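# Move foam block from desk onto low shelf

## Task

Pick up the small foam block lying on the desk behind the carton stack and set it down on the top of the low shelf. At the end the cartons must still be stacked where they were, the low shelf must stand upright, every piece of furniture must remain close to its original spot, and the robot must be on its feet and not tilted.

## Robot and tools

ROBOT. A quadruped of about 40 kg with one six-joint arm ending in a jaw (one fixed, one moving). The trunk is 0.85 m long with its middle 0.5 m above the floor. With the arm stowed, the robot reaches 0.55 m ahead of the base origin, 0.60 m behind it and 0.25 m to either side, and swinging feet go about 0.1 m beyond that. It turns about the base origin. Stowed, the arm is folded on top of the trunk, hand facing forward, 0.8 to 0.9 m up.

FRAMES. All positions are in metres. Base frame: origin on the floor midway between the feet, x forward (the way the feet face), y to the left, z up. The odometry frame is where the base frame stood when the scene began. base_odometry gives the robot's own running estimate of its place and heading (rad, positive to the left, -3.142 to 3.142), and this estimate drifts more with every move.

move. One action per call. Any of base, joints and target may be combined, and their motions start together. cameras is a list drawn from front_camera, hand_camera, rear_camera, all. Leaving it out or giving all returns every image, and [] returns none. A call with no action returns the full state. Arguments:
- base: an object holding exactly one key, which is a relative step from where the robot now stands. forward_m is metres ahead, negative for backward, -3 to 3. left_m is metres sideways to the left without turning, negative for right, -1.5 to 1.5. turn_rad is radians, positive to the left, -3 to 3. Walks under 0.03 m and turns under 0.035 rad are skipped but still report done.
- speeds: an object of top speeds for this action only. forward_m 0.1 to 0.6 m/s, left_m 0.1 to 0.4 m/s, turn_rad 0.1 to 1 rad/s. The maximum is the default.
- joints: an object of absolute targets, keyed by name. Trunk keys: height_m 0.41 to 0.59 (starts at 0.5). roll_rad -0.58 to 0.58, positive drops the right side. pitch_rad -0.523 to 0.523, positive drops the nose. yaw_rad -0.98 to 0.98, positive to the left. Walk settings: obstacle_padding_m 0 to 0.5 (starts at 0.075, never below 0.02 in effect) and avoid_obstacles 0 or 1 (starts at 1; 0 lets walks push into things). Arm keys in rad: arm_sh0_rad -2.617 to 3.141 (yaw, positive to the left). arm_sh1_rad -3.141 to 0.523 (negative raises; -3.14 is stowed). arm_el0_rad 0 to 3.141 (2.98 is stowed, and values under about 0.4 are not reached). arm_el1_rad -2.792 to 2.792. arm_wr0_rad -1.832 to 1.832 (positive tips the hand down). arm_wr1_rad -2.879 to 2.879. Jaw: jaw_rad -1.57 (fully open) to 0 (shut). jaw_torque_nm 1 to 11 (starts at 5.5, roughly 47 N of squeeze; 11 gives about 93 N).
- target: a single list of seven numbers [x, y, z, qw, qx, qy, qz]. This is an absolute hand pose in the base frame as it stands when the action starts, in metres plus a unit quaternion, in the same form as the hand line reports. speed, 0.05 to 0.5 m/s (default 0.25), is allowed only together with target. When target is sent, joints may contain only the trunk keys, the walk settings, jaw_rad and jaw_torque_nm.
Any unknown key makes a call invalid. An out-of-range value causes a refusal. A refusal, or a stop that blocks the request, cancels the rest of that reply's move, wait and finished_scene calls.

wait: seconds from 0 to 10, plus optional cameras. It commands nothing new and returns the state. zoom_image: camera plus region [x0, y0, x1, y1] in image pixels, origin at the top left, at most 504 by 504. front and rear images are 504x504 and hand images are 644x476. read_manual: gives licence text only. finished_scene: scene, an integer. It ends the scene for good, so the goal has to hold with the robot left alone.

RESULTS. move reports done or the worst status among the motions. The pictures line lists the images in the order they come. Status words: done. off_target (came to rest short of the goal and may still be pushing). contact_stop (about 3 s with no progress, or halted by a limit or a seen obstacle; the target is then dropped). time_out. robot_state is standing, stepping, fault, limp or fallen. The hand line and hand_x_m..hand_yaw_rad give the hand point's estimated pose in the base frame. That point sits between the jaws, 4 cm back from the tips. jaw_holding turns to yes when the jaw stalls well short of its target. hand_force_n is the outside force on the hand; noise is up to about 15 at rest and 25 while moving. A held weight makes hand_force_up_n negative. base_stopped_by, arm_stopped_by and hand_to_target_m explain why a motion stalled. nearest_obstacle_m and its bearing come from the last walk; a value of 9 means nothing was seen. feet_on_floor lists the feet in contact. on_its_own reports unrequested actions, but balancing steps do not show up there, so compare odometry between results.

BEHAVIOUR. A walk halts about the padding distance short of seen obstacles and never steers around them. Table tops and other overhangs go unseen, as do an unstowed arm and whatever it holds. A hand pose stays in force until the next target or arm joint command, and the hand holds its place in the room while the base moves. It travels nearly straight and will not slow for obstacles. Arm pushes are limited to about 60 N, or 40 N sideways. For a grip, take the object from above and get it at least two thirds of its width into the jaws. If a held object will not lift, open the jaw or lower the arm 1 to 2 cm. Walking resets trunk yaw and limits tilt.

AVOID. Falling, since the robot cannot stand back up. Knocking cartons or furniture. Hard impacts from legs, the trunk, or a fast hand. Dropping or flinging the block. Lowering the trunk while the arm is close to the floor. Before finishing, return roll_rad and pitch_rad to 0.

Each tool is called after ">>>" as name(argument=value, ...) on one line, values as JSON.

## Session

>>> move()

Scene clock: 0.00 s.
base_odometry: x=-0.001 y=+0.000 heading=+0.000
base_status: not commanded
joint_positions: height_m=+0.499 roll_rad=-0.003 pitch_rad=-0.002 yaw_rad=+0.002 obstacle_padding_m=+0.075 avoid_obstacles=+1.000 arm_sh0_rad=+0.000 arm_sh1_rad=-3.140 arm_el0_rad=+2.981 arm_el1_rad=+0.000 arm_wr0_rad=+0.000 arm_wr1_rad=+0.000 jaw_rad=-0.001 jaw_torque_nm=+5.500
joint_status: not commanded
robot_state: standing
hand_x_m: 0.498
hand_y_m: 0.002
hand_z_m: 0.858
hand_roll_rad: -0.005
hand_pitch_rad: -0.161
hand_yaw_rad: 0.001
jaw_holding: no
hand_force_n: 5
hand_force_up_n: 2
base_stopped_by: nothing
nearest_obstacle_m: 9.00
nearest_obstacle_bearing_rad: 0.00
arm_stopped_by: nothing
hand_to_target_m: -1.000
feet_on_floor: stepping
hand: x=+0.4975 y=+0.0019 z=+0.8576 quat_wxyz=(+0.997, -0.003, -0.080, +0.000) (m; base frame)
hand_status: not commanded
pictures: front_camera, hand_camera, rear_camera

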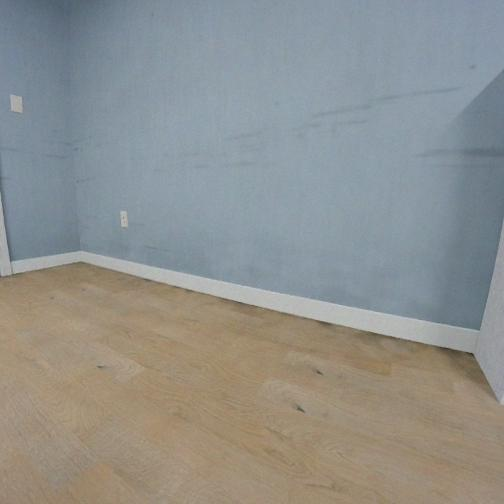

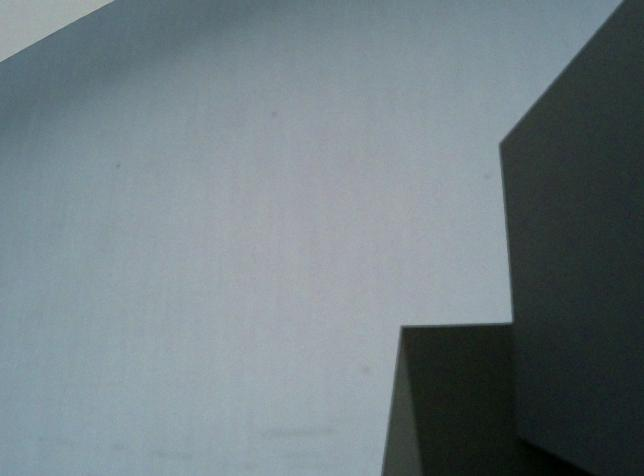

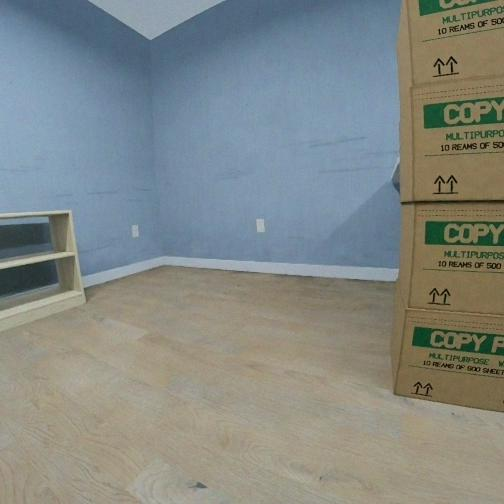

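>>> move(base={"turn_rad": 2.6})

>>> move(base={"turn_rad": 0.7})

Scene clock: 9.50 s.
move: done
base_status: done
robot_state: standing
hand_x_m: 0.499
hand_y_m: -0.001
hand_z_m: 0.853
hand_roll_rad: -0.010
hand_pitch_rad: -0.153
hand_yaw_rad: -0.004
jaw_holding: no
hand_force_n: 3
hand_force_up_n: 1
base_stopped_by: nothing
nearest_obstacle_m: 0.50
nearest_obstacle_bearing_rad: 0.13
arm_stopped_by: nothing
hand_to_target_m: -1.000
feet_on_floor: fl fr hl hr

Scene clock: 12.20 s.
move: done
base_odometry: x=+0.000 y=+0.003 heading=-2.974
base_status: done
joint_positions: height_m=+0.499 roll_rad=-0.004 pitch_rad=+0.006 yaw_rad=-0.010 obstacle_padding_m=+0.075 avoid_obstacles=+1.000 arm_sh0_rad=+0.001 arm_sh1_rad=-3.139 arm_el0_rad=+2.980 arm_el1_rad=+0.000 arm_wr0_rad=+0.001 arm_wr1_rad=+0.000 jaw_rad=-0.001 jaw_torque_nm=+5.500
robot_state: standing
hand_x_m: 0.502
hand_y_m: -0.002
hand_z_m: 0.853
hand_roll_rad: -0.005
hand_pitch_rad: -0.151
hand_yaw_rad: -0.010
jaw_holding: no
hand_force_n: 5
hand_force_up_n: 2
base_stopped_by: nothing
nearest_obstacle_m: 0.45
nearest_obstacle_bearing_rad: -0.55
arm_stopped_by: nothing
hand_to_target_m: -1.000
feet_on_floor: fl fr hl hr
hand: x=+0.5017 y=-0.0023 z=+0.8527 quat_wxyz=(+0.997, -0.003, -0.076, -0.005) (m; base frame)
pictures: front_camera, hand_camera, rear_camera

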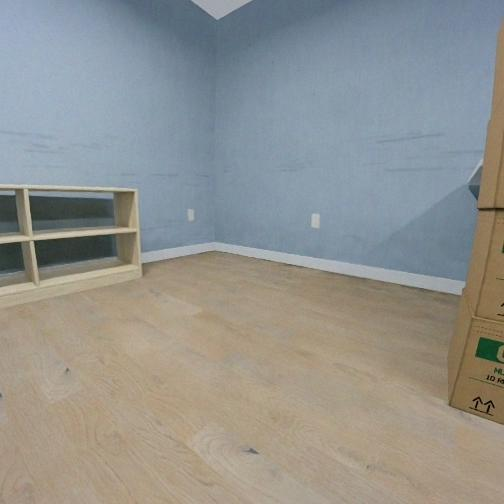

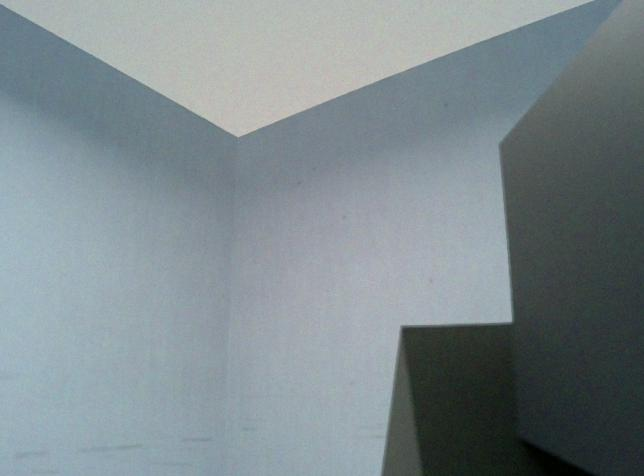

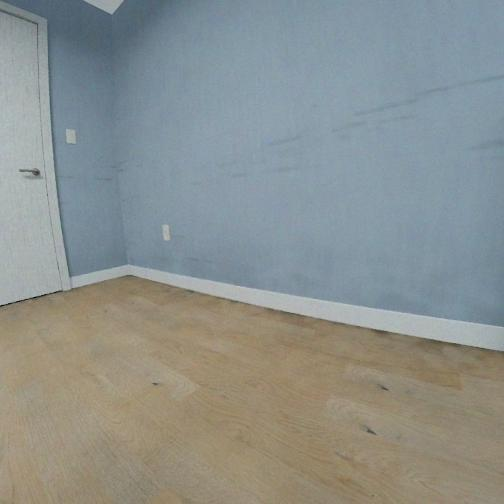

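>>> move(base={"left_m": 0.5}, cameras=[])

>>> move(base={"forward_m": 1.2}, cameras=[])

>>> move(base={"turn_rad": -1.4})

Scene clock: 17.63 s.
move: done
base_status: done
robot_state: standing
hand_x_m: 0.502
hand_y_m: 0.002
hand_z_m: 0.850
hand_roll_rad: -0.004
hand_pitch_rad: -0.146
hand_yaw_rad: 0.000
jaw_holding: no
hand_force_n: 5
hand_force_up_n: 2
base_stopped_by: nothing
nearest_obstacle_m: 0.18
nearest_obstacle_bearing_rad: 2.69
arm_stopped_by: nothing
hand_to_target_m: -1.000
feet_on_floor: fl fr hl hr
pictures: none

Scene clock: 21.90 s.
move: done
base_status: done
robot_state: standing
hand_x_m: 0.500
hand_y_m: 0.003
hand_z_m: 0.856
hand_roll_rad: -0.008
hand_pitch_rad: -0.156
hand_yaw_rad: 0.001
jaw_holding: no
hand_force_n: 6
hand_force_up_n: 2
base_stopped_by: nothing
nearest_obstacle_m: 0.19
nearest_obstacle_bearing_rad: 0.57
arm_stopped_by: nothing
hand_to_target_m: -1.000
feet_on_floor: fl fr hl hr
pictures: none

Scene clock: 25.73 s.
move: done
base_odometry: x=-1.101 y=-0.684 heading=+1.901
base_status: done
joint_positions: height_m=+0.498 roll_rad=-0.006 pitch_rad=+0.004 yaw_rad=+0.011 obstacle_padding_m=+0.075 avoid_obstacles=+1.000 arm_sh0_rad=-0.003 arm_sh1_rad=-3.138 arm_el0_rad=+2.979 arm_el1_rad=+0.000 arm_wr0_rad=+0.001 arm_wr1_rad=+0.000 jaw_rad=-0.001 jaw_torque_nm=+5.500
robot_state: standing
hand_x_m: 0.500
hand_y_m: 0.007
hand_z_m: 0.854
hand_roll_rad: -0.007
hand_pitch_rad: -0.153
hand_yaw_rad: 0.008
jaw_holding: no
hand_force_n: 8
hand_force_up_n: 3
base_stopped_by: nothing
nearest_obstacle_m: 0.10
nearest_obstacle_bearing_rad: 2.68
arm_stopped_by: nothing
hand_to_target_m: -1.000
feet_on_floor: fl fr hl hr
hand: x=+0.4995 y=+0.0068 z=+0.8538 quat_wxyz=(+0.997, -0.003, -0.076, +0.004) (m; base frame)
pictures: front_camera, hand_camera, rear_camera

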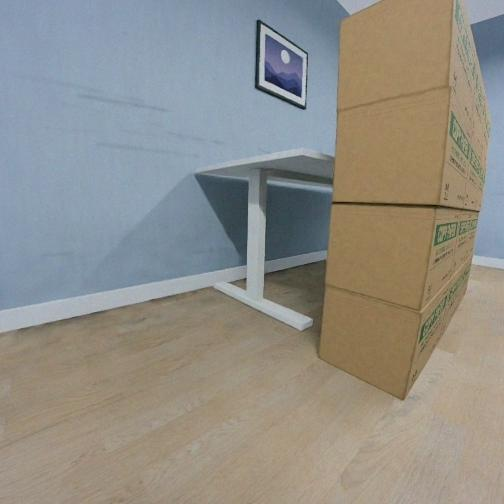

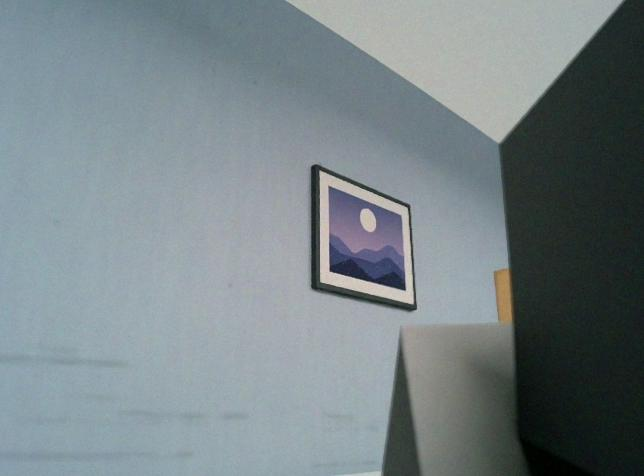

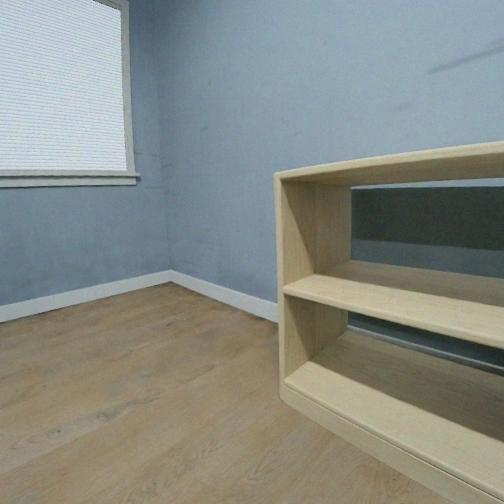

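>>> move(base={"forward_m": 0.3}, cameras=[])

>>> move(joints={"arm_sh0_rad": -0.5, "arm_sh1_rad": -1.9, "arm_el0_rad": 1.9, "arm_wr0_rad": 0.5})

Scene clock: 33.97 s.
move: done
base_status: done
robot_state: standing
hand_x_m: 0.500
hand_y_m: 0.001
hand_z_m: 0.851
hand_roll_rad: -0.015
hand_pitch_rad: -0.149
hand_yaw_rad: 0.004
jaw_holding: no
hand_force_n: 7
hand_force_up_n: 2
base_stopped_by: nothing
nearest_obstacle_m: 0.16
nearest_obstacle_bearing_rad: -0.46
arm_stopped_by: nothing
hand_to_target_m: -1.000
feet_on_floor: fl fr hl hr
pictures: none

Scene clock: 35.90 s.
move: done
base_odometry: x=-1.200 y=-0.405 heading=+1.901
joint_positions: height_m=+0.499 roll_rad=-0.011 pitch_rad=+0.004 yaw_rad=+0.003 obstacle_padding_m=+0.075 avoid_obstacles=+1.000 arm_sh0_rad=-0.491 arm_sh1_rad=-1.908 arm_el0_rad=+1.910 arm_el1_rad=+0.000 arm_wr0_rad=+0.495 arm_wr1_rad=+0.000 jaw_rad=-0.001 jaw_torque_nm=+5.500
joint_status: all done
robot_state: standing
hand_x_m: 0.642
hand_y_m: -0.206
hand_z_m: 0.987
hand_roll_rad: -0.015
hand_pitch_rad: 0.496
hand_yaw_rad: -0.497
jaw_holding: no
hand_force_n: 1
hand_force_up_n: 0
base_stopped_by: nothing
nearest_obstacle_m: 0.16
nearest_obstacle_bearing_rad: -0.46
arm_stopped_by: nothing
hand_to_target_m: -1.000
feet_on_floor: fl fr hl hr
hand: x=+0.6420 y=-0.2056 z=+0.9866 quat_wxyz=(+0.940, +0.053, +0.240, -0.236) (m; base frame)
pictures: front_camera, hand_camera, rear_camera

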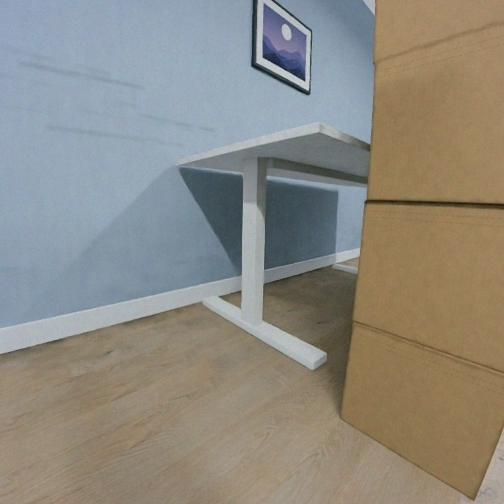

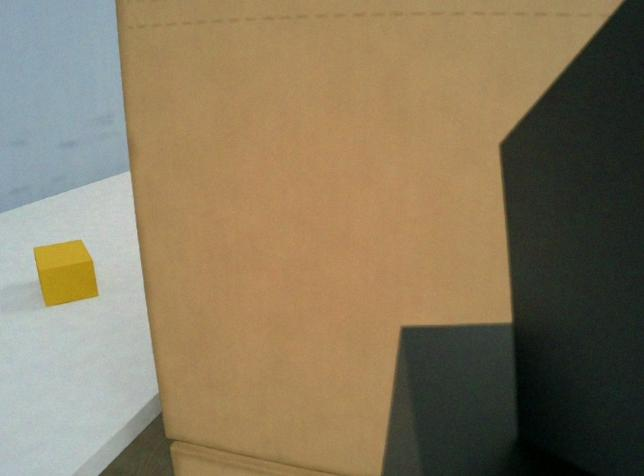

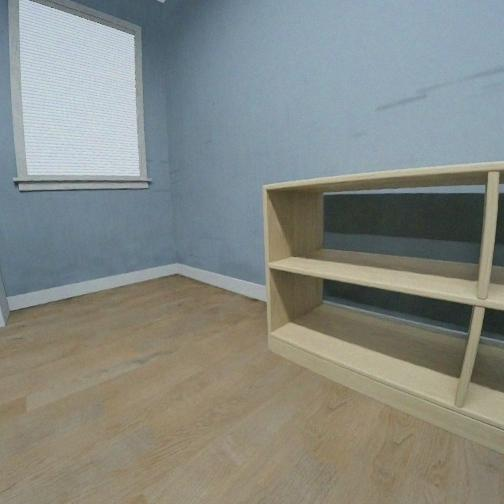

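>>> move(base={"left_m": 0.15}, joints={"arm_sh0_rad": 0, "jaw_rad": -1.2}, cameras=[])

>>> move(base={"forward_m": 0.35})

Scene clock: 49.37 s.
move: done
base_status: done
joint_status: all done
robot_state: standing
hand_x_m: 0.695
hand_y_m: 0.004
hand_z_m: 0.987
hand_roll_rad: -0.011
hand_pitch_rad: 0.502
hand_yaw_rad: -0.005
jaw_holding: no
hand_force_n: 2
hand_force_up_n: 0
base_stopped_by: nothing
nearest_obstacle_m: 0.21
nearest_obstacle_bearing_rad: 2.73
arm_stopped_by: nothing
hand_to_target_m: -1.000
feet_on_floor: fl fr hl hr
pictures: none

Scene clock: 51.83 s.
move: done
base_odometry: x=-1.460 y=-0.122 heading=+1.901
base_status: done
joint_positions: height_m=+0.498 roll_rad=-0.008 pitch_rad=+0.004 yaw_rad=+0.004 obstacle_padding_m=+0.075 avoid_obstacles=+1.000 arm_sh0_rad=+0.000 arm_sh1_rad=-1.897 arm_el0_rad=+1.898 arm_el1_rad=+0.000 arm_wr0_rad=+0.499 arm_wr1_rad=+0.000 jaw_rad=-1.201 jaw_torque_nm=+5.500
robot_state: standing
hand_x_m: 0.692
hand_y_m: 0.002
hand_z_m: 0.985
hand_roll_rad: -0.011
hand_pitch_rad: 0.505
hand_yaw_rad: -0.003
jaw_holding: no
hand_force_n: 3
hand_force_up_n: 1
base_stopped_by: nothing
nearest_obstacle_m: 0.09
nearest_obstacle_bearing_rad: -0.57
arm_stopped_by: nothing
hand_to_target_m: -1.000
feet_on_floor: fl fr hl hr
hand: x=+0.6915 y=+0.0023 z=+0.9849 quat_wxyz=(+0.968, -0.005, +0.250, +0.000) (m; base frame)
pictures: front_camera, hand_camera, rear_camera

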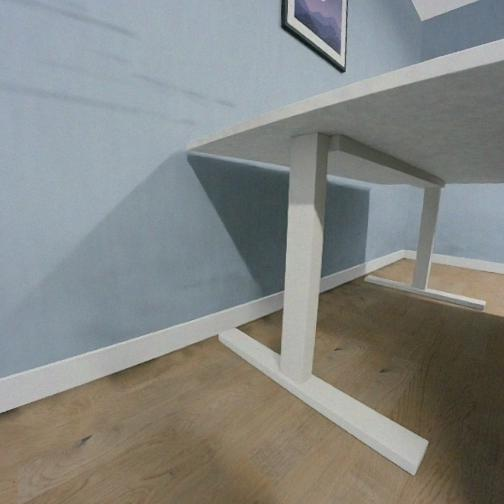

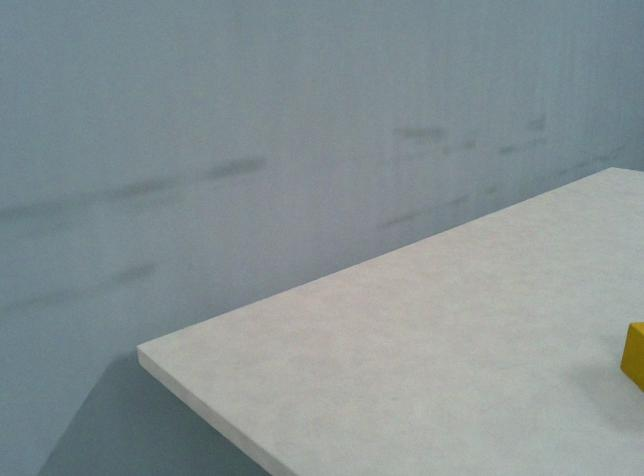

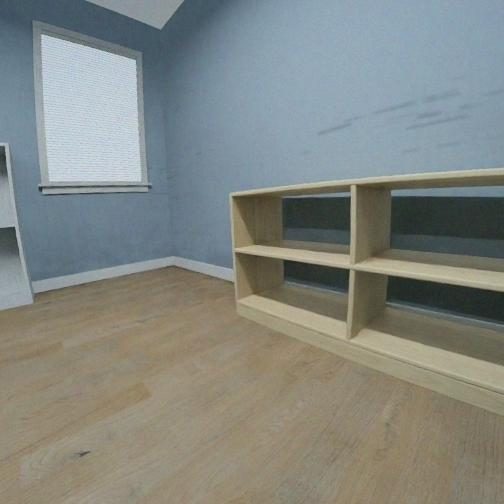

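>>> move(joints={"arm_sh0_rad": -0.35, "arm_wr0_rad": 0.8}, cameras=["hand_camera"])

Scene clock: 57.47 s.
move: done
base_odometry: x=-1.461 y=-0.121 heading=+1.901
joint_positions: height_m=+0.498 roll_rad=-0.008 pitch_rad=+0.002 yaw_rad=+0.003 obstacle_padding_m=+0.075 avoid_obstacles=+1.000 arm_sh0_rad=-0.341 arm_sh1_rad=-1.898 arm_el0_rad=+1.898 arm_el1_rad=+0.000 arm_wr0_rad=+0.794 arm_wr1_rad=+0.000 jaw_rad=-1.201 jaw_torque_nm=+5.500
joint_status: all done
robot_state: standing
hand_x_m: 0.637
hand_y_m: -0.137
hand_z_m: 0.942
hand_roll_rad: -0.014
hand_pitch_rad: 0.794
hand_yaw_rad: -0.349
jaw_holding: no
hand_force_n: 3
hand_force_up_n: 1
base_stopped_by: nothing
nearest_obstacle_m: 0.09
nearest_obstacle_bearing_rad: -0.57
arm_stopped_by: nothing
hand_to_target_m: -1.000
feet_on_floor: fl fr hl hr
hand: x=+0.6367 y=-0.1365 z=+0.9422 quat_wxyz=(+0.909, +0.061, +0.382, -0.158) (m; base frame)
pictures: hand_camera

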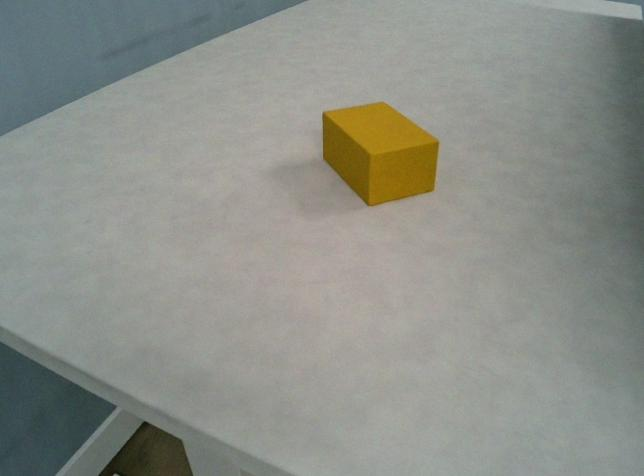

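>>> move(target=[0.93, -0.27, 0.92, 0.6028, 0.5629, 0.4279, -0.3695], cameras=["hand_camera", "front_camera"])

Scene clock: 71.30 s.
move: contact_stop
base_odometry: x=-1.462 y=-0.124 heading=+1.901
joint_positions: height_m=+0.499 roll_rad=-0.009 pitch_rad=+0.001 yaw_rad=+0.002 obstacle_padding_m=+0.075 avoid_obstacles=+1.000 arm_sh0_rad=-0.440 arm_sh1_rad=-0.569 arm_el0_rad=+0.242 arm_el1_rad=+0.193 arm_wr0_rad=+1.586 arm_wr1_rad=+1.063 jaw_rad=-1.201 jaw_torque_nm=+5.500
robot_state: standing
hand_x_m: 0.842
hand_y_m: -0.235
hand_z_m: 0.889
hand_roll_rad: 1.569
hand_pitch_rad: 1.209
hand_yaw_rad: 0.103
jaw_holding: no
hand_force_n: 2
hand_force_up_n: 0
base_stopped_by: nothing
nearest_obstacle_m: 0.09
nearest_obstacle_bearing_rad: -0.57
arm_stopped_by: out_of_reach
hand_to_target_m: 0.103
feet_on_floor: fl fr hl hr
hand: x=+0.8417 y=-0.2349 z=+0.8894 quat_wxyz=(+0.602, +0.560, +0.432, -0.371) (m; base frame)
hand_status: contact_stop (0.103 m and 0.6 deg from the pose sent, 0.323 m and 73.0 deg at the start)
pictures: front_camera, hand_camera

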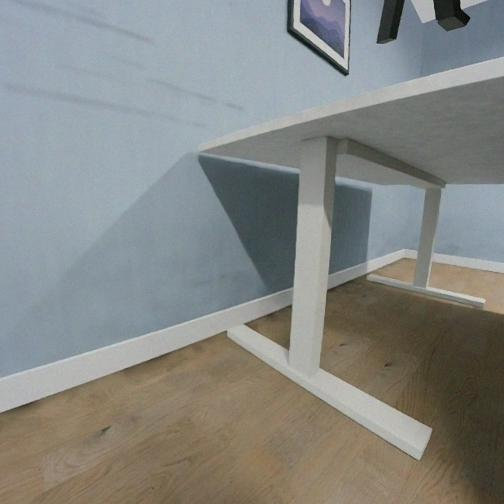

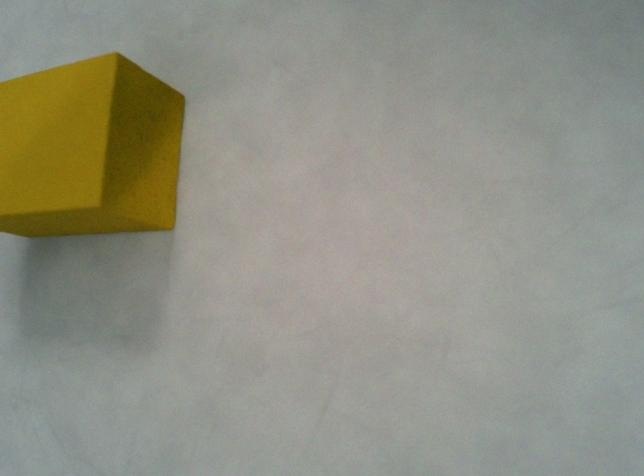

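>>> move(joints={"arm_sh0_rad": -0.35, "arm_sh1_rad": -1.3, "arm_el0_rad": 1.3, "arm_el1_rad": 0.1, "arm_wr0_rad": 1.0, "arm_wr1_rad": 1.3}, cameras=[])

>>> move(base={"forward_m": 0.17}, joints={"obstacle_padding_m": 0.02}, speeds={"forward_m": 0.3})

Scene clock: 83.40 s.
move: done
joint_status: all done
robot_state: standing
hand_x_m: 0.779
hand_y_m: -0.172
hand_z_m: 0.927
hand_roll_rad: 1.465
hand_pitch_rad: 0.990
hand_yaw_rad: -0.203
jaw_holding: no
hand_force_n: 4
hand_force_up_n: 0
base_stopped_by: nothing
nearest_obstacle_m: 0.09
nearest_obstacle_bearing_rad: -0.57
arm_stopped_by: nothing
hand_to_target_m: -1.000
feet_on_floor: fl fr hl hr
pictures: none

Scene clock: 85.37 s.
move: done
base_odometry: x=-1.515 y=+0.040 heading=+1.901
base_status: done
joint_positions: height_m=+0.498 roll_rad=-0.005 pitch_rad=-0.001 yaw_rad=+0.003 obstacle_padding_m=+0.020 avoid_obstacles=+1.000 arm_sh0_rad=-0.348 arm_sh1_rad=-1.297 arm_el0_rad=+1.296 arm_el1_rad=+0.101 arm_wr0_rad=+1.001 arm_wr1_rad=+1.294 jaw_rad=-1.201 jaw_torque_nm=+5.500
joint_status: all done
robot_state: standing
hand_x_m: 0.773
hand_y_m: -0.172
hand_z_m: 0.926
hand_roll_rad: 1.467
hand_pitch_rad: 0.991
hand_yaw_rad: -0.200
jaw_holding: no
hand_force_n: 3
hand_force_up_n: 0
base_stopped_by: nothing
nearest_obstacle_m: 0.08
nearest_obstacle_bearing_rad: -0.63
arm_stopped_by: nothing
hand_to_target_m: -1.000
feet_on_floor: fl fr hl hr
hand: x=+0.7733 y=-0.1719 z=+0.9261 quat_wxyz=(+0.618, +0.621, +0.293, -0.382) (m; base frame)
pictures: front_camera, hand_camera, rear_camera

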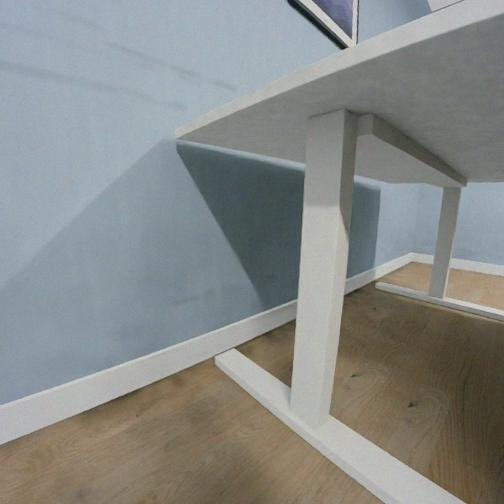

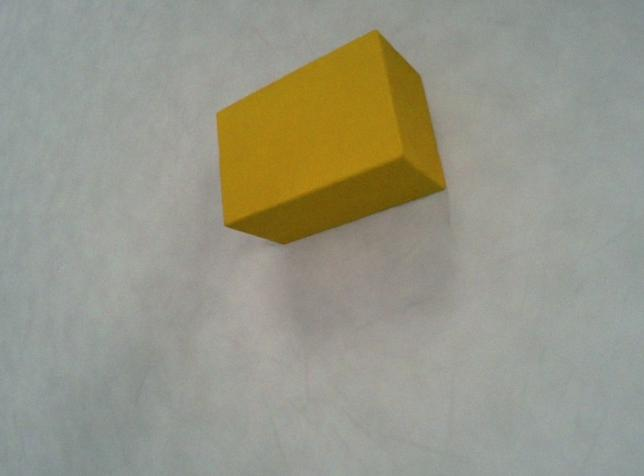

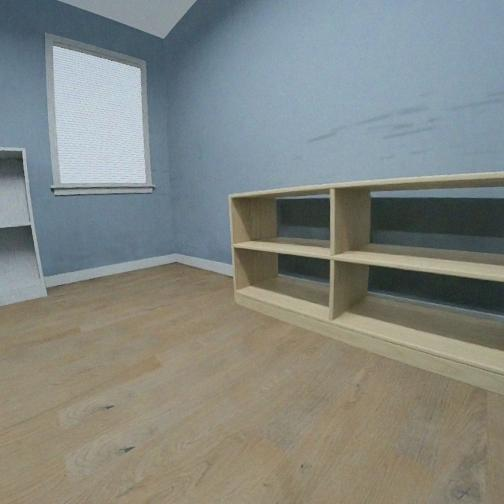

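>>> move(target=[0.883, -0.282, 0.88, 0.5991, 0.5671, 0.4222, -0.3756], cameras=["hand_camera", "front_camera"])

Scene clock: 101.03 s.
move: contact_stop
base_odometry: x=-1.516 y=+0.039 heading=+1.901
joint_positions: height_m=+0.499 roll_rad=-0.009 pitch_rad=+0.000 yaw_rad=+0.002 obstacle_padding_m=+0.020 avoid_obstacles=+1.000 arm_sh0_rad=-0.482 arm_sh1_rad=-0.534 arm_el0_rad=+0.244 arm_el1_rad=+0.199 arm_wr0_rad=+1.555 arm_wr1_rad=+1.041 jaw_rad=-1.201 jaw_torque_nm=+5.500
robot_state: standing
hand_x_m: 0.841
hand_y_m: -0.264
hand_z_m: 0.867
hand_roll_rad: 1.577
hand_pitch_rad: 1.210
hand_yaw_rad: 0.085
jaw_holding: no
hand_force_n: 1
hand_force_up_n: 0
base_stopped_by: nothing
nearest_obstacle_m: 0.08
nearest_obstacle_bearing_rad: -0.63
arm_stopped_by: out_of_reach
hand_to_target_m: 0.049
feet_on_floor: fl fr hl hr
hand: x=+0.8414 y=-0.2636 z=+0.8665 quat_wxyz=(+0.596, +0.566, +0.425, -0.379) (m; base frame)
hand_status: contact_stop (0.049 m and 0.6 deg from the pose sent, 0.162 m and 16.3 deg at the start)
pictures: front_camera, hand_camera

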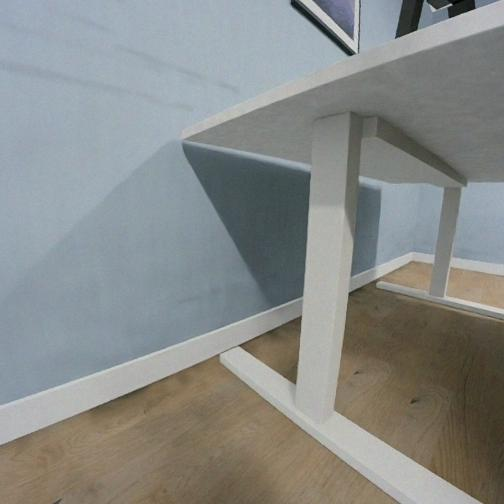

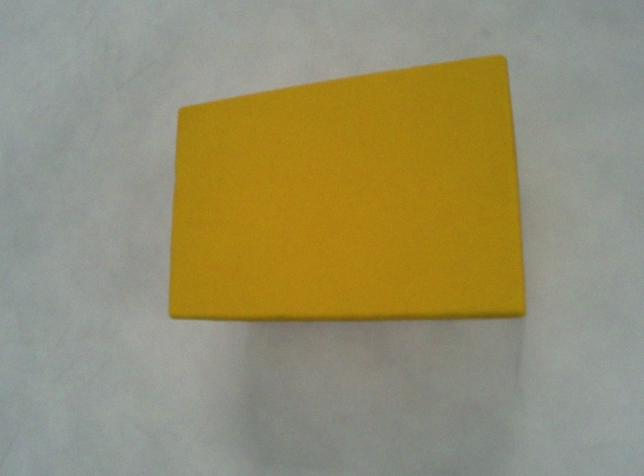

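>>> move(target=[0.875, -0.284, 0.88, 0.6492, 0.6230, 0.3344, -0.2802], cameras=["hand_camera"])

Scene clock: 115.63 s.
move: contact_stop
base_odometry: x=-1.517 y=+0.038 heading=+1.901
joint_positions: height_m=+0.499 roll_rad=-0.009 pitch_rad=+0.000 yaw_rad=+0.002 obstacle_padding_m=+0.020 avoid_obstacles=+1.000 arm_sh0_rad=-0.539 arm_sh1_rad=-0.377 arm_el0_rad=+0.027 arm_el1_rad=+0.376 arm_wr0_rad=+1.538 arm_wr1_rad=+1.023 jaw_rad=-1.201 jaw_torque_nm=+5.500
robot_state: standing
hand_x_m: 0.859
hand_y_m: -0.279
hand_z_m: 0.855
hand_roll_rad: 1.752
hand_pitch_rad: 1.044
hand_yaw_rad: 0.256
jaw_holding: no
hand_force_n: 2
hand_force_up_n: 0
base_stopped_by: nothing
nearest_obstacle_m: 0.08
nearest_obstacle_bearing_rad: -0.63
arm_stopped_by: out_of_reach
hand_to_target_m: 0.031
feet_on_floor: fl fr hl hr
hand: x=+0.8590 y=-0.2792 z=+0.8545 quat_wxyz=(+0.599, +0.620, +0.402, -0.309) (m; base frame)
hand_status: contact_stop (0.031 m and 10.1 deg from the pose sent, 0.042 m and 17.8 deg at the start)
pictures: hand_camera

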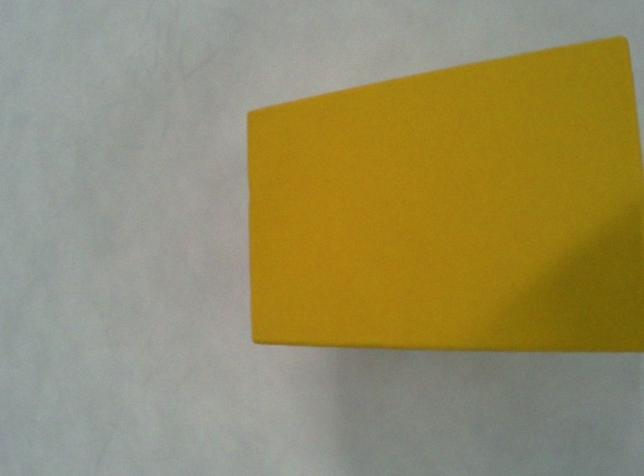

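>>> move(joints={"arm_sh0_rad": -0.4, "arm_sh1_rad": -1.3, "arm_el0_rad": 1.3, "arm_el1_rad": 0.2, "arm_wr0_rad": 1.0, "arm_wr1_rad": 1.3}, cameras=[])

>>> move(base={"forward_m": 0.12}, speeds={"forward_m": 0.3}, cameras=["front_camera", "hand_camera"])

Scene clock: 120.43 s.
move: done
joint_status: all done
robot_state: standing
hand_x_m: 0.775
hand_y_m: -0.184
hand_z_m: 0.930
hand_roll_rad: 1.641
hand_pitch_rad: 0.968
hand_yaw_rad: -0.109
jaw_holding: no
hand_force_n: 4
hand_force_up_n: 0
base_stopped_by: nothing
nearest_obstacle_m: 0.08
nearest_obstacle_bearing_rad: -0.63
arm_stopped_by: nothing
hand_to_target_m: -1.000
feet_on_floor: fl fr hl hr
pictures: none

Scene clock: 122.10 s.
move: done
base_odometry: x=-1.556 y=+0.153 heading=+1.902
base_status: done
joint_positions: height_m=+0.498 roll_rad=-0.002 pitch_rad=+0.002 yaw_rad=-0.003 obstacle_padding_m=+0.020 avoid_obstacles=+1.000 arm_sh0_rad=-0.397 arm_sh1_rad=-1.296 arm_el0_rad=+1.297 arm_el1_rad=+0.201 arm_wr0_rad=+1.001 arm_wr1_rad=+1.294 jaw_rad=-1.201 jaw_torque_nm=+5.500
robot_state: standing
hand_x_m: 0.770
hand_y_m: -0.187
hand_z_m: 0.925
hand_roll_rad: 1.651
hand_pitch_rad: 0.973
hand_yaw_rad: -0.102
jaw_holding: no
hand_force_n: 3
hand_force_up_n: 0
base_stopped_by: nothing
nearest_obstacle_m: 0.07
nearest_obstacle_bearing_rad: -0.77
arm_stopped_by: nothing
hand_to_target_m: -1.000
feet_on_floor: fl fr hl hr
hand: x=+0.7703 y=-0.1866 z=+0.9249 quat_wxyz=(+0.581, +0.665, +0.284, -0.374) (m; base frame)
pictures: front_camera, hand_camera

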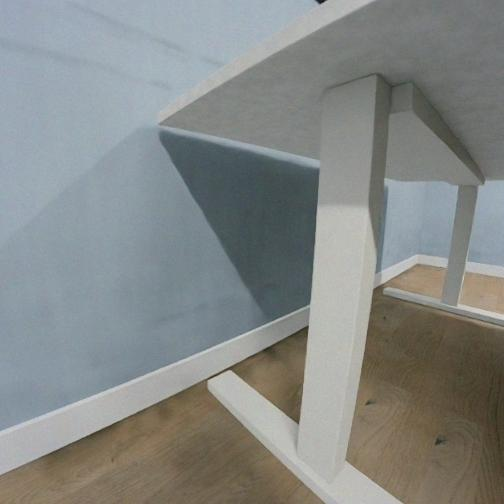

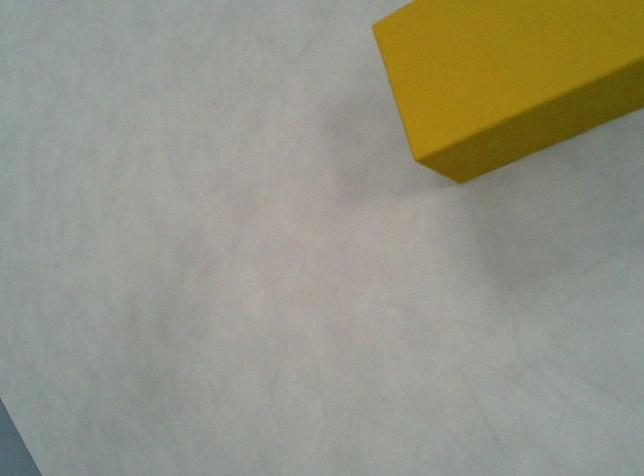

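>>> move(target=[0.763, -0.284, 0.89, 0.6000, 0.5661, 0.4237, -0.3741], cameras=["hand_camera"])

Scene clock: 126.90 s.
move: done
base_odometry: x=-1.557 y=+0.153 heading=+1.902
joint_positions: height_m=+0.499 roll_rad=-0.007 pitch_rad=+0.002 yaw_rad=-0.003 obstacle_padding_m=+0.020 avoid_obstacles=+1.000 arm_sh0_rad=-0.575 arm_sh1_rad=-1.009 arm_el0_rad=+0.955 arm_el1_rad=+0.235 arm_wr0_rad=+1.343 arm_wr1_rad=+0.894 jaw_rad=-1.201 jaw_torque_nm=+5.500
robot_state: standing
hand_x_m: 0.757
hand_y_m: -0.280
hand_z_m: 0.889
hand_roll_rad: 1.581
hand_pitch_rad: 1.208
hand_yaw_rad: 0.089
jaw_holding: no
hand_force_n: 2
hand_force_up_n: 0
base_stopped_by: nothing
nearest_obstacle_m: 0.07
nearest_obstacle_bearing_rad: -0.77
arm_stopped_by: nothing
hand_to_target_m: 0.007
feet_on_floor: fl fr hl hr
hand: x=+0.7574 y=-0.2804 z=+0.8887 quat_wxyz=(+0.596, +0.567, +0.425, -0.378) (m; base frame)
hand_status: done (0.007 m and 0.6 deg from the pose sent, 0.104 m and 19.7 deg at the start)
pictures: hand_camera

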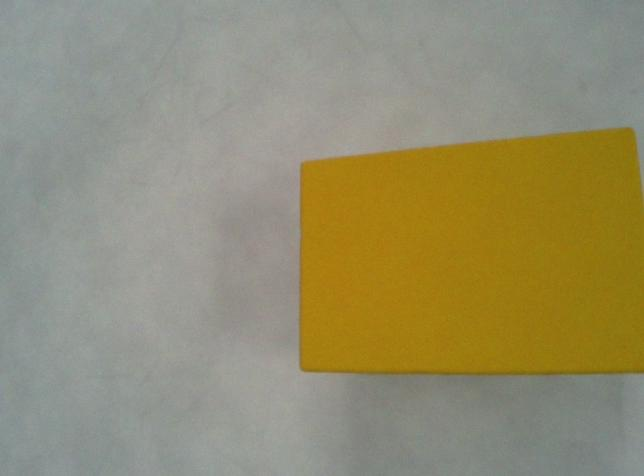

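>>> move(target=[0.774, -0.301, 0.85, 0.6000, 0.5661, 0.4237, -0.3741], cameras=["hand_camera"], speed=0.1)

Scene clock: 132.60 s.
move: done
base_odometry: x=-1.557 y=+0.153 heading=+1.902
joint_positions: height_m=+0.499 roll_rad=-0.009 pitch_rad=+0.001 yaw_rad=-0.003 obstacle_padding_m=+0.020 avoid_obstacles=+1.000 arm_sh0_rad=-0.590 arm_sh1_rad=-0.927 arm_el0_rad=+0.927 arm_el1_rad=+0.244 arm_wr0_rad=+1.288 arm_wr1_rad=+0.862 jaw_rad=-1.201 jaw_torque_nm=+5.500
robot_state: standing
hand_x_m: 0.774
hand_y_m: -0.300
hand_z_m: 0.853
hand_roll_rad: 1.565
hand_pitch_rad: 1.202
hand_yaw_rad: 0.076
jaw_holding: no
hand_force_n: 2
hand_force_up_n: 0
base_stopped_by: nothing
nearest_obstacle_m: 0.07
nearest_obstacle_bearing_rad: -0.77
arm_stopped_by: nothing
hand_to_target_m: 0.003
feet_on_floor: fl fr hl hr
hand: x=+0.7744 y=-0.3002 z=+0.8527 quat_wxyz=(+0.600, +0.566, +0.423, -0.376) (m; base frame)
hand_status: done (0.003 m and 0.3 deg from the pose sent, 0.047 m and 0.6 deg at the start)
pictures: hand_camera

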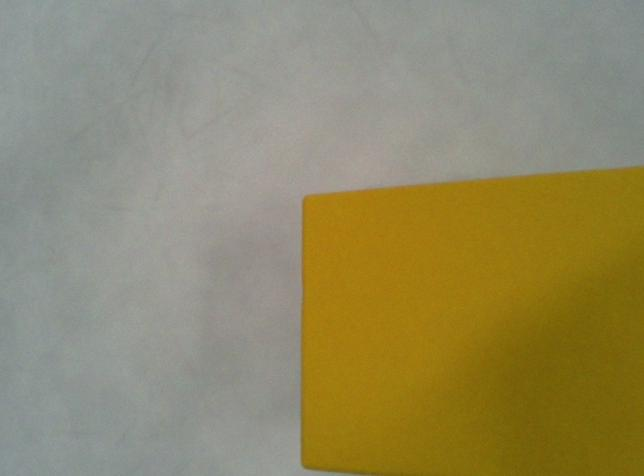

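>>> move(target=[0.776, -0.303, 0.805, 0.6000, 0.5661, 0.4237, -0.3741], cameras=["hand_camera"], speed=0.07)

Scene clock: 136.57 s.
move: done
base_odometry: x=-1.557 y=+0.153 heading=+1.902
joint_positions: height_m=+0.499 roll_rad=-0.009 pitch_rad=+0.001 yaw_rad=-0.003 obstacle_padding_m=+0.020 avoid_obstacles=+1.000 arm_sh0_rad=-0.592 arm_sh1_rad=-0.901 arm_el0_rad=+1.005 arm_el1_rad=+0.255 arm_wr0_rad=+1.184 arm_wr1_rad=+0.832 jaw_rad=-1.201 jaw_torque_nm=+5.500
robot_state: standing
hand_x_m: 0.783
hand_y_m: -0.307
hand_z_m: 0.805
hand_roll_rad: 1.560
hand_pitch_rad: 1.199
hand_yaw_rad: 0.073
jaw_holding: no
hand_force_n: 3
hand_force_up_n: -2
base_stopped_by: nothing
nearest_obstacle_m: 0.07
nearest_obstacle_bearing_rad: -0.77
arm_stopped_by: nothing
hand_to_target_m: 0.009
feet_on_floor: fl fr hl hr
hand: x=+0.7833 y=-0.3073 z=+0.8052 quat_wxyz=(+0.601, +0.566, +0.422, -0.375) (m; base frame)
hand_status: done (0.009 m and 0.3 deg from the pose sent, 0.048 m and 0.3 deg at the start)
pictures: hand_camera

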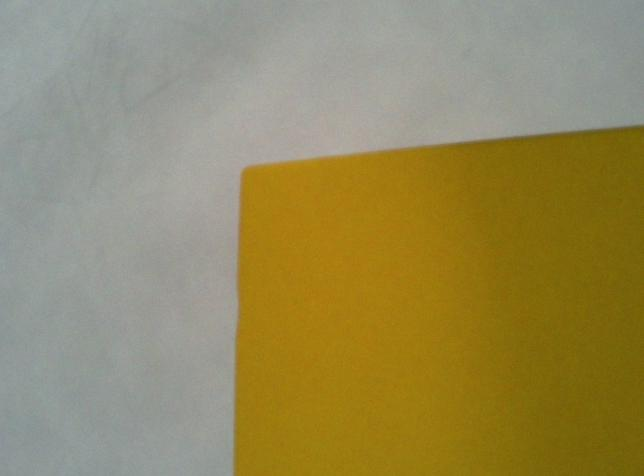

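>>> move(joints={"jaw_rad": 0, "jaw_torque_nm": 4}, cameras=["hand_camera"])

Scene clock: 180.83 s.
move: contact_stop
base_odometry: x=-1.556 y=+0.152 heading=+1.902
joint_positions: height_m=+0.499 roll_rad=-0.009 pitch_rad=+0.001 yaw_rad=-0.005 obstacle_padding_m=+0.020 avoid_obstacles=+1.000 arm_sh0_rad=-0.591 arm_sh1_rad=-0.925 arm_el0_rad=+1.040 arm_el1_rad=+0.256 arm_wr0_rad=+1.172 arm_wr1_rad=+0.829 jaw_rad=-0.654 jaw_torque_nm=+4.000
joint_status: jaw_rad contact_stop (moved +0.547 of +1.201); the others done
robot_state: standing
hand_x_m: 0.779
hand_y_m: -0.305
hand_z_m: 0.806
hand_roll_rad: 1.560
hand_pitch_rad: 1.198
hand_yaw_rad: 0.071
jaw_holding: yes
hand_force_n: 3
hand_force_up_n: 1
base_stopped_by: nothing
nearest_obstacle_m: 0.07
nearest_obstacle_bearing_rad: -0.77
arm_stopped_by: nothing
hand_to_target_m: 0.003
feet_on_floor: fl fr hl hr
hand: x=+0.7786 y=-0.3052 z=+0.8064 quat_wxyz=(+0.601, +0.566, +0.421, -0.375) (m; base frame)
pictures: hand_camera

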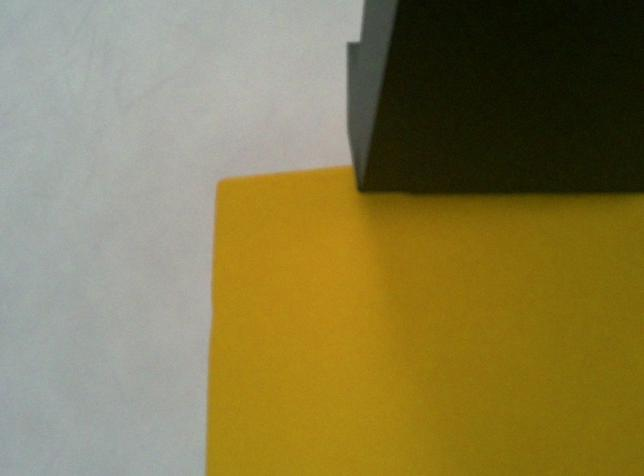

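>>> move(target=[0.776, -0.290, 0.95, 0.6000, 0.5661, 0.4237, -0.3741], cameras=["hand_camera", "front_camera"], speed=0.12)

Scene clock: 185.83 s.
move: done
base_odometry: x=-1.556 y=+0.152 heading=+1.902
joint_positions: height_m=+0.499 roll_rad=-0.008 pitch_rad=+0.001 yaw_rad=-0.003 obstacle_padding_m=+0.020 avoid_obstacles=+1.000 arm_sh0_rad=-0.576 arm_sh1_rad=-0.766 arm_el0_rad=+0.416 arm_el1_rad=+0.241 arm_wr0_rad=+1.622 arm_wr1_rad=+0.951 jaw_rad=-0.654 jaw_torque_nm=+4.000
robot_state: standing
hand_x_m: 0.771
hand_y_m: -0.287
hand_z_m: 0.950
hand_roll_rad: 1.576
hand_pitch_rad: 1.194
hand_yaw_rad: 0.095
jaw_holding: yes
hand_force_n: 3
hand_force_up_n: 0
base_stopped_by: nothing
nearest_obstacle_m: 0.07
nearest_obstacle_bearing_rad: -0.77
arm_stopped_by: nothing
hand_to_target_m: 0.006
feet_on_floor: fl fr hl hr
hand: x=+0.7713 y=-0.2868 z=+0.9504 quat_wxyz=(+0.602, +0.567, +0.424, -0.371) (m; base frame)
hand_status: done (0.006 m and 0.5 deg from the pose sent, 0.144 m and 0.4 deg at the start)
pictures: front_camera, hand_camera

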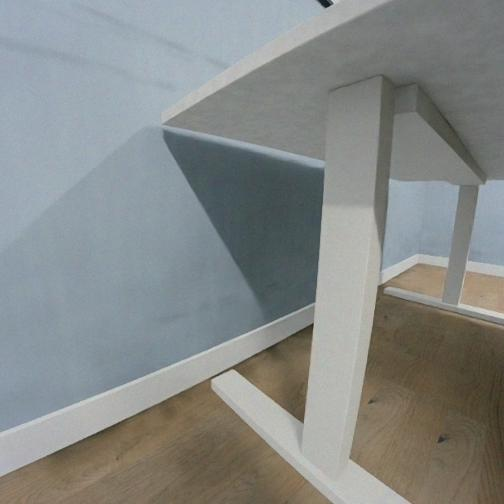

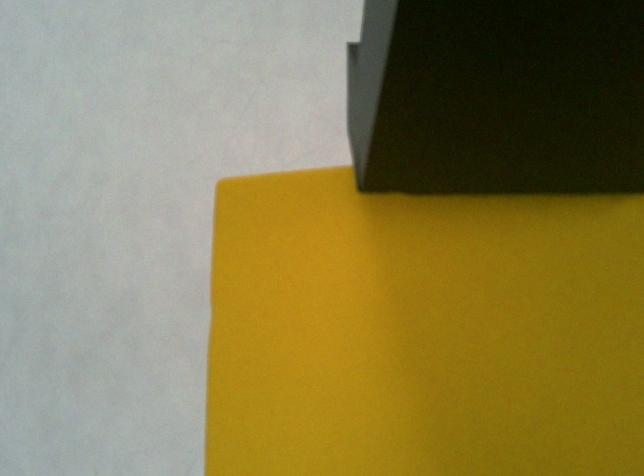

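>>> move(joints={"arm_sh0_rad": 0, "arm_sh1_rad": -1.9, "arm_el0_rad": 1.9, "arm_el1_rad": 0, "arm_wr0_rad": 0.5, "arm_wr1_rad": 0}, cameras=[])

>>> move(base={"forward_m": -0.6}, speeds={"forward_m": 0.4}, cameras=["front_camera"])

>>> move(base={"turn_rad": 2.2}, speeds={"turn_rad": 0.6})

Scene clock: 192.80 s.
move: done
joint_status: all done
robot_state: standing
hand_x_m: 0.696
hand_y_m: -0.002
hand_z_m: 0.988
hand_roll_rad: 0.001
hand_pitch_rad: 0.507
hand_yaw_rad: -0.013
jaw_holding: yes
hand_force_n: 5
hand_force_up_n: 0
base_stopped_by: nothing
nearest_obstacle_m: 0.07
nearest_obstacle_bearing_rad: -0.77
arm_stopped_by: nothing
hand_to_target_m: -1.000
feet_on_floor: fl fr hl hr
pictures: none

Scene clock: 196.07 s.
move: done
base_status: done
robot_state: standing
hand_x_m: 0.695
hand_y_m: 0.004
hand_z_m: 0.985
hand_roll_rad: -0.007
hand_pitch_rad: 0.506
hand_yaw_rad: -0.005
jaw_holding: yes
hand_force_n: 2
hand_force_up_n: 0
base_stopped_by: nothing
nearest_obstacle_m: 0.19
nearest_obstacle_bearing_rad: 2.57
arm_stopped_by: nothing
hand_to_target_m: -1.000
feet_on_floor: fl fr hl hr
pictures: front_camera

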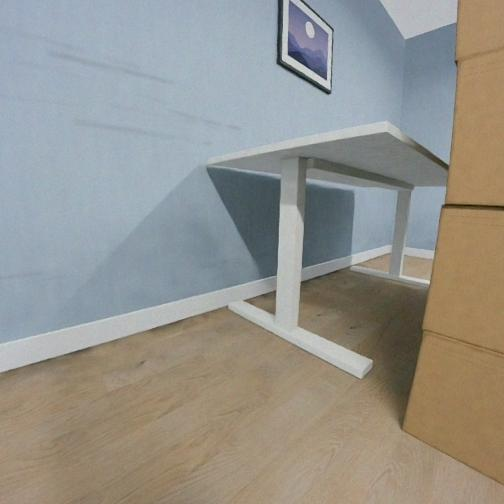

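Scene clock: 201.53 s.
move: done
base_odometry: x=-1.364 y=-0.414 heading=-2.181
base_status: done
joint_positions: height_m=+0.498 roll_rad=-0.004 pitch_rad=+0.010 yaw_rad=-0.004 obstacle_padding_m=+0.020 avoid_obstacles=+1.000 arm_sh0_rad=+0.004 arm_sh1_rad=-1.901 arm_el0_rad=+1.899 arm_el1_rad=+0.001 arm_wr0_rad=+0.501 arm_wr1_rad=+0.006 jaw_rad=-0.654 jaw_torque_nm=+4.000
robot_state: standing
hand_x_m: 0.695
hand_y_m: 0.001
hand_z_m: 0.981
hand_roll_rad: 0.000
hand_pitch_rad: 0.510
hand_yaw_rad: -0.004
jaw_holding: yes
hand_force_n: 2
hand_force_up_n: 0
base_stopped_by: nothing
nearest_obstacle_m: 0.14
nearest_obstacle_bearing_rad: -2.85
arm_stopped_by: nothing
hand_to_target_m: -1.000
feet_on_floor: fl fr hl hr
hand: x=+0.6946 y=+0.0012 z=+0.9811 quat_wxyz=(+0.968, +0.001, +0.252, -0.002) (m; base frame)
pictures: front_camera, hand_camera, rear_camera

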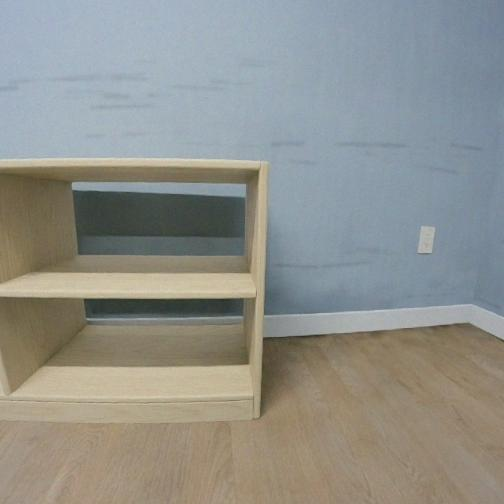

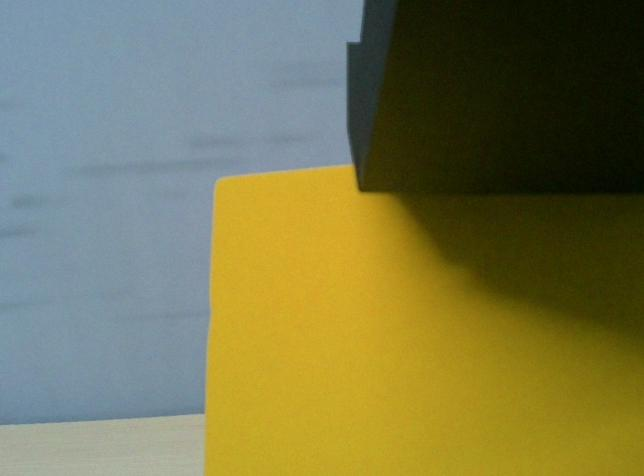

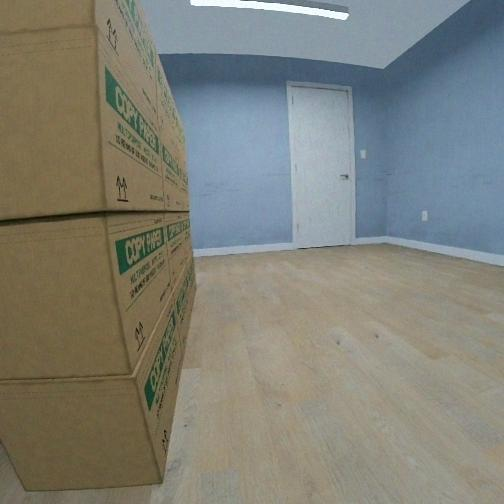

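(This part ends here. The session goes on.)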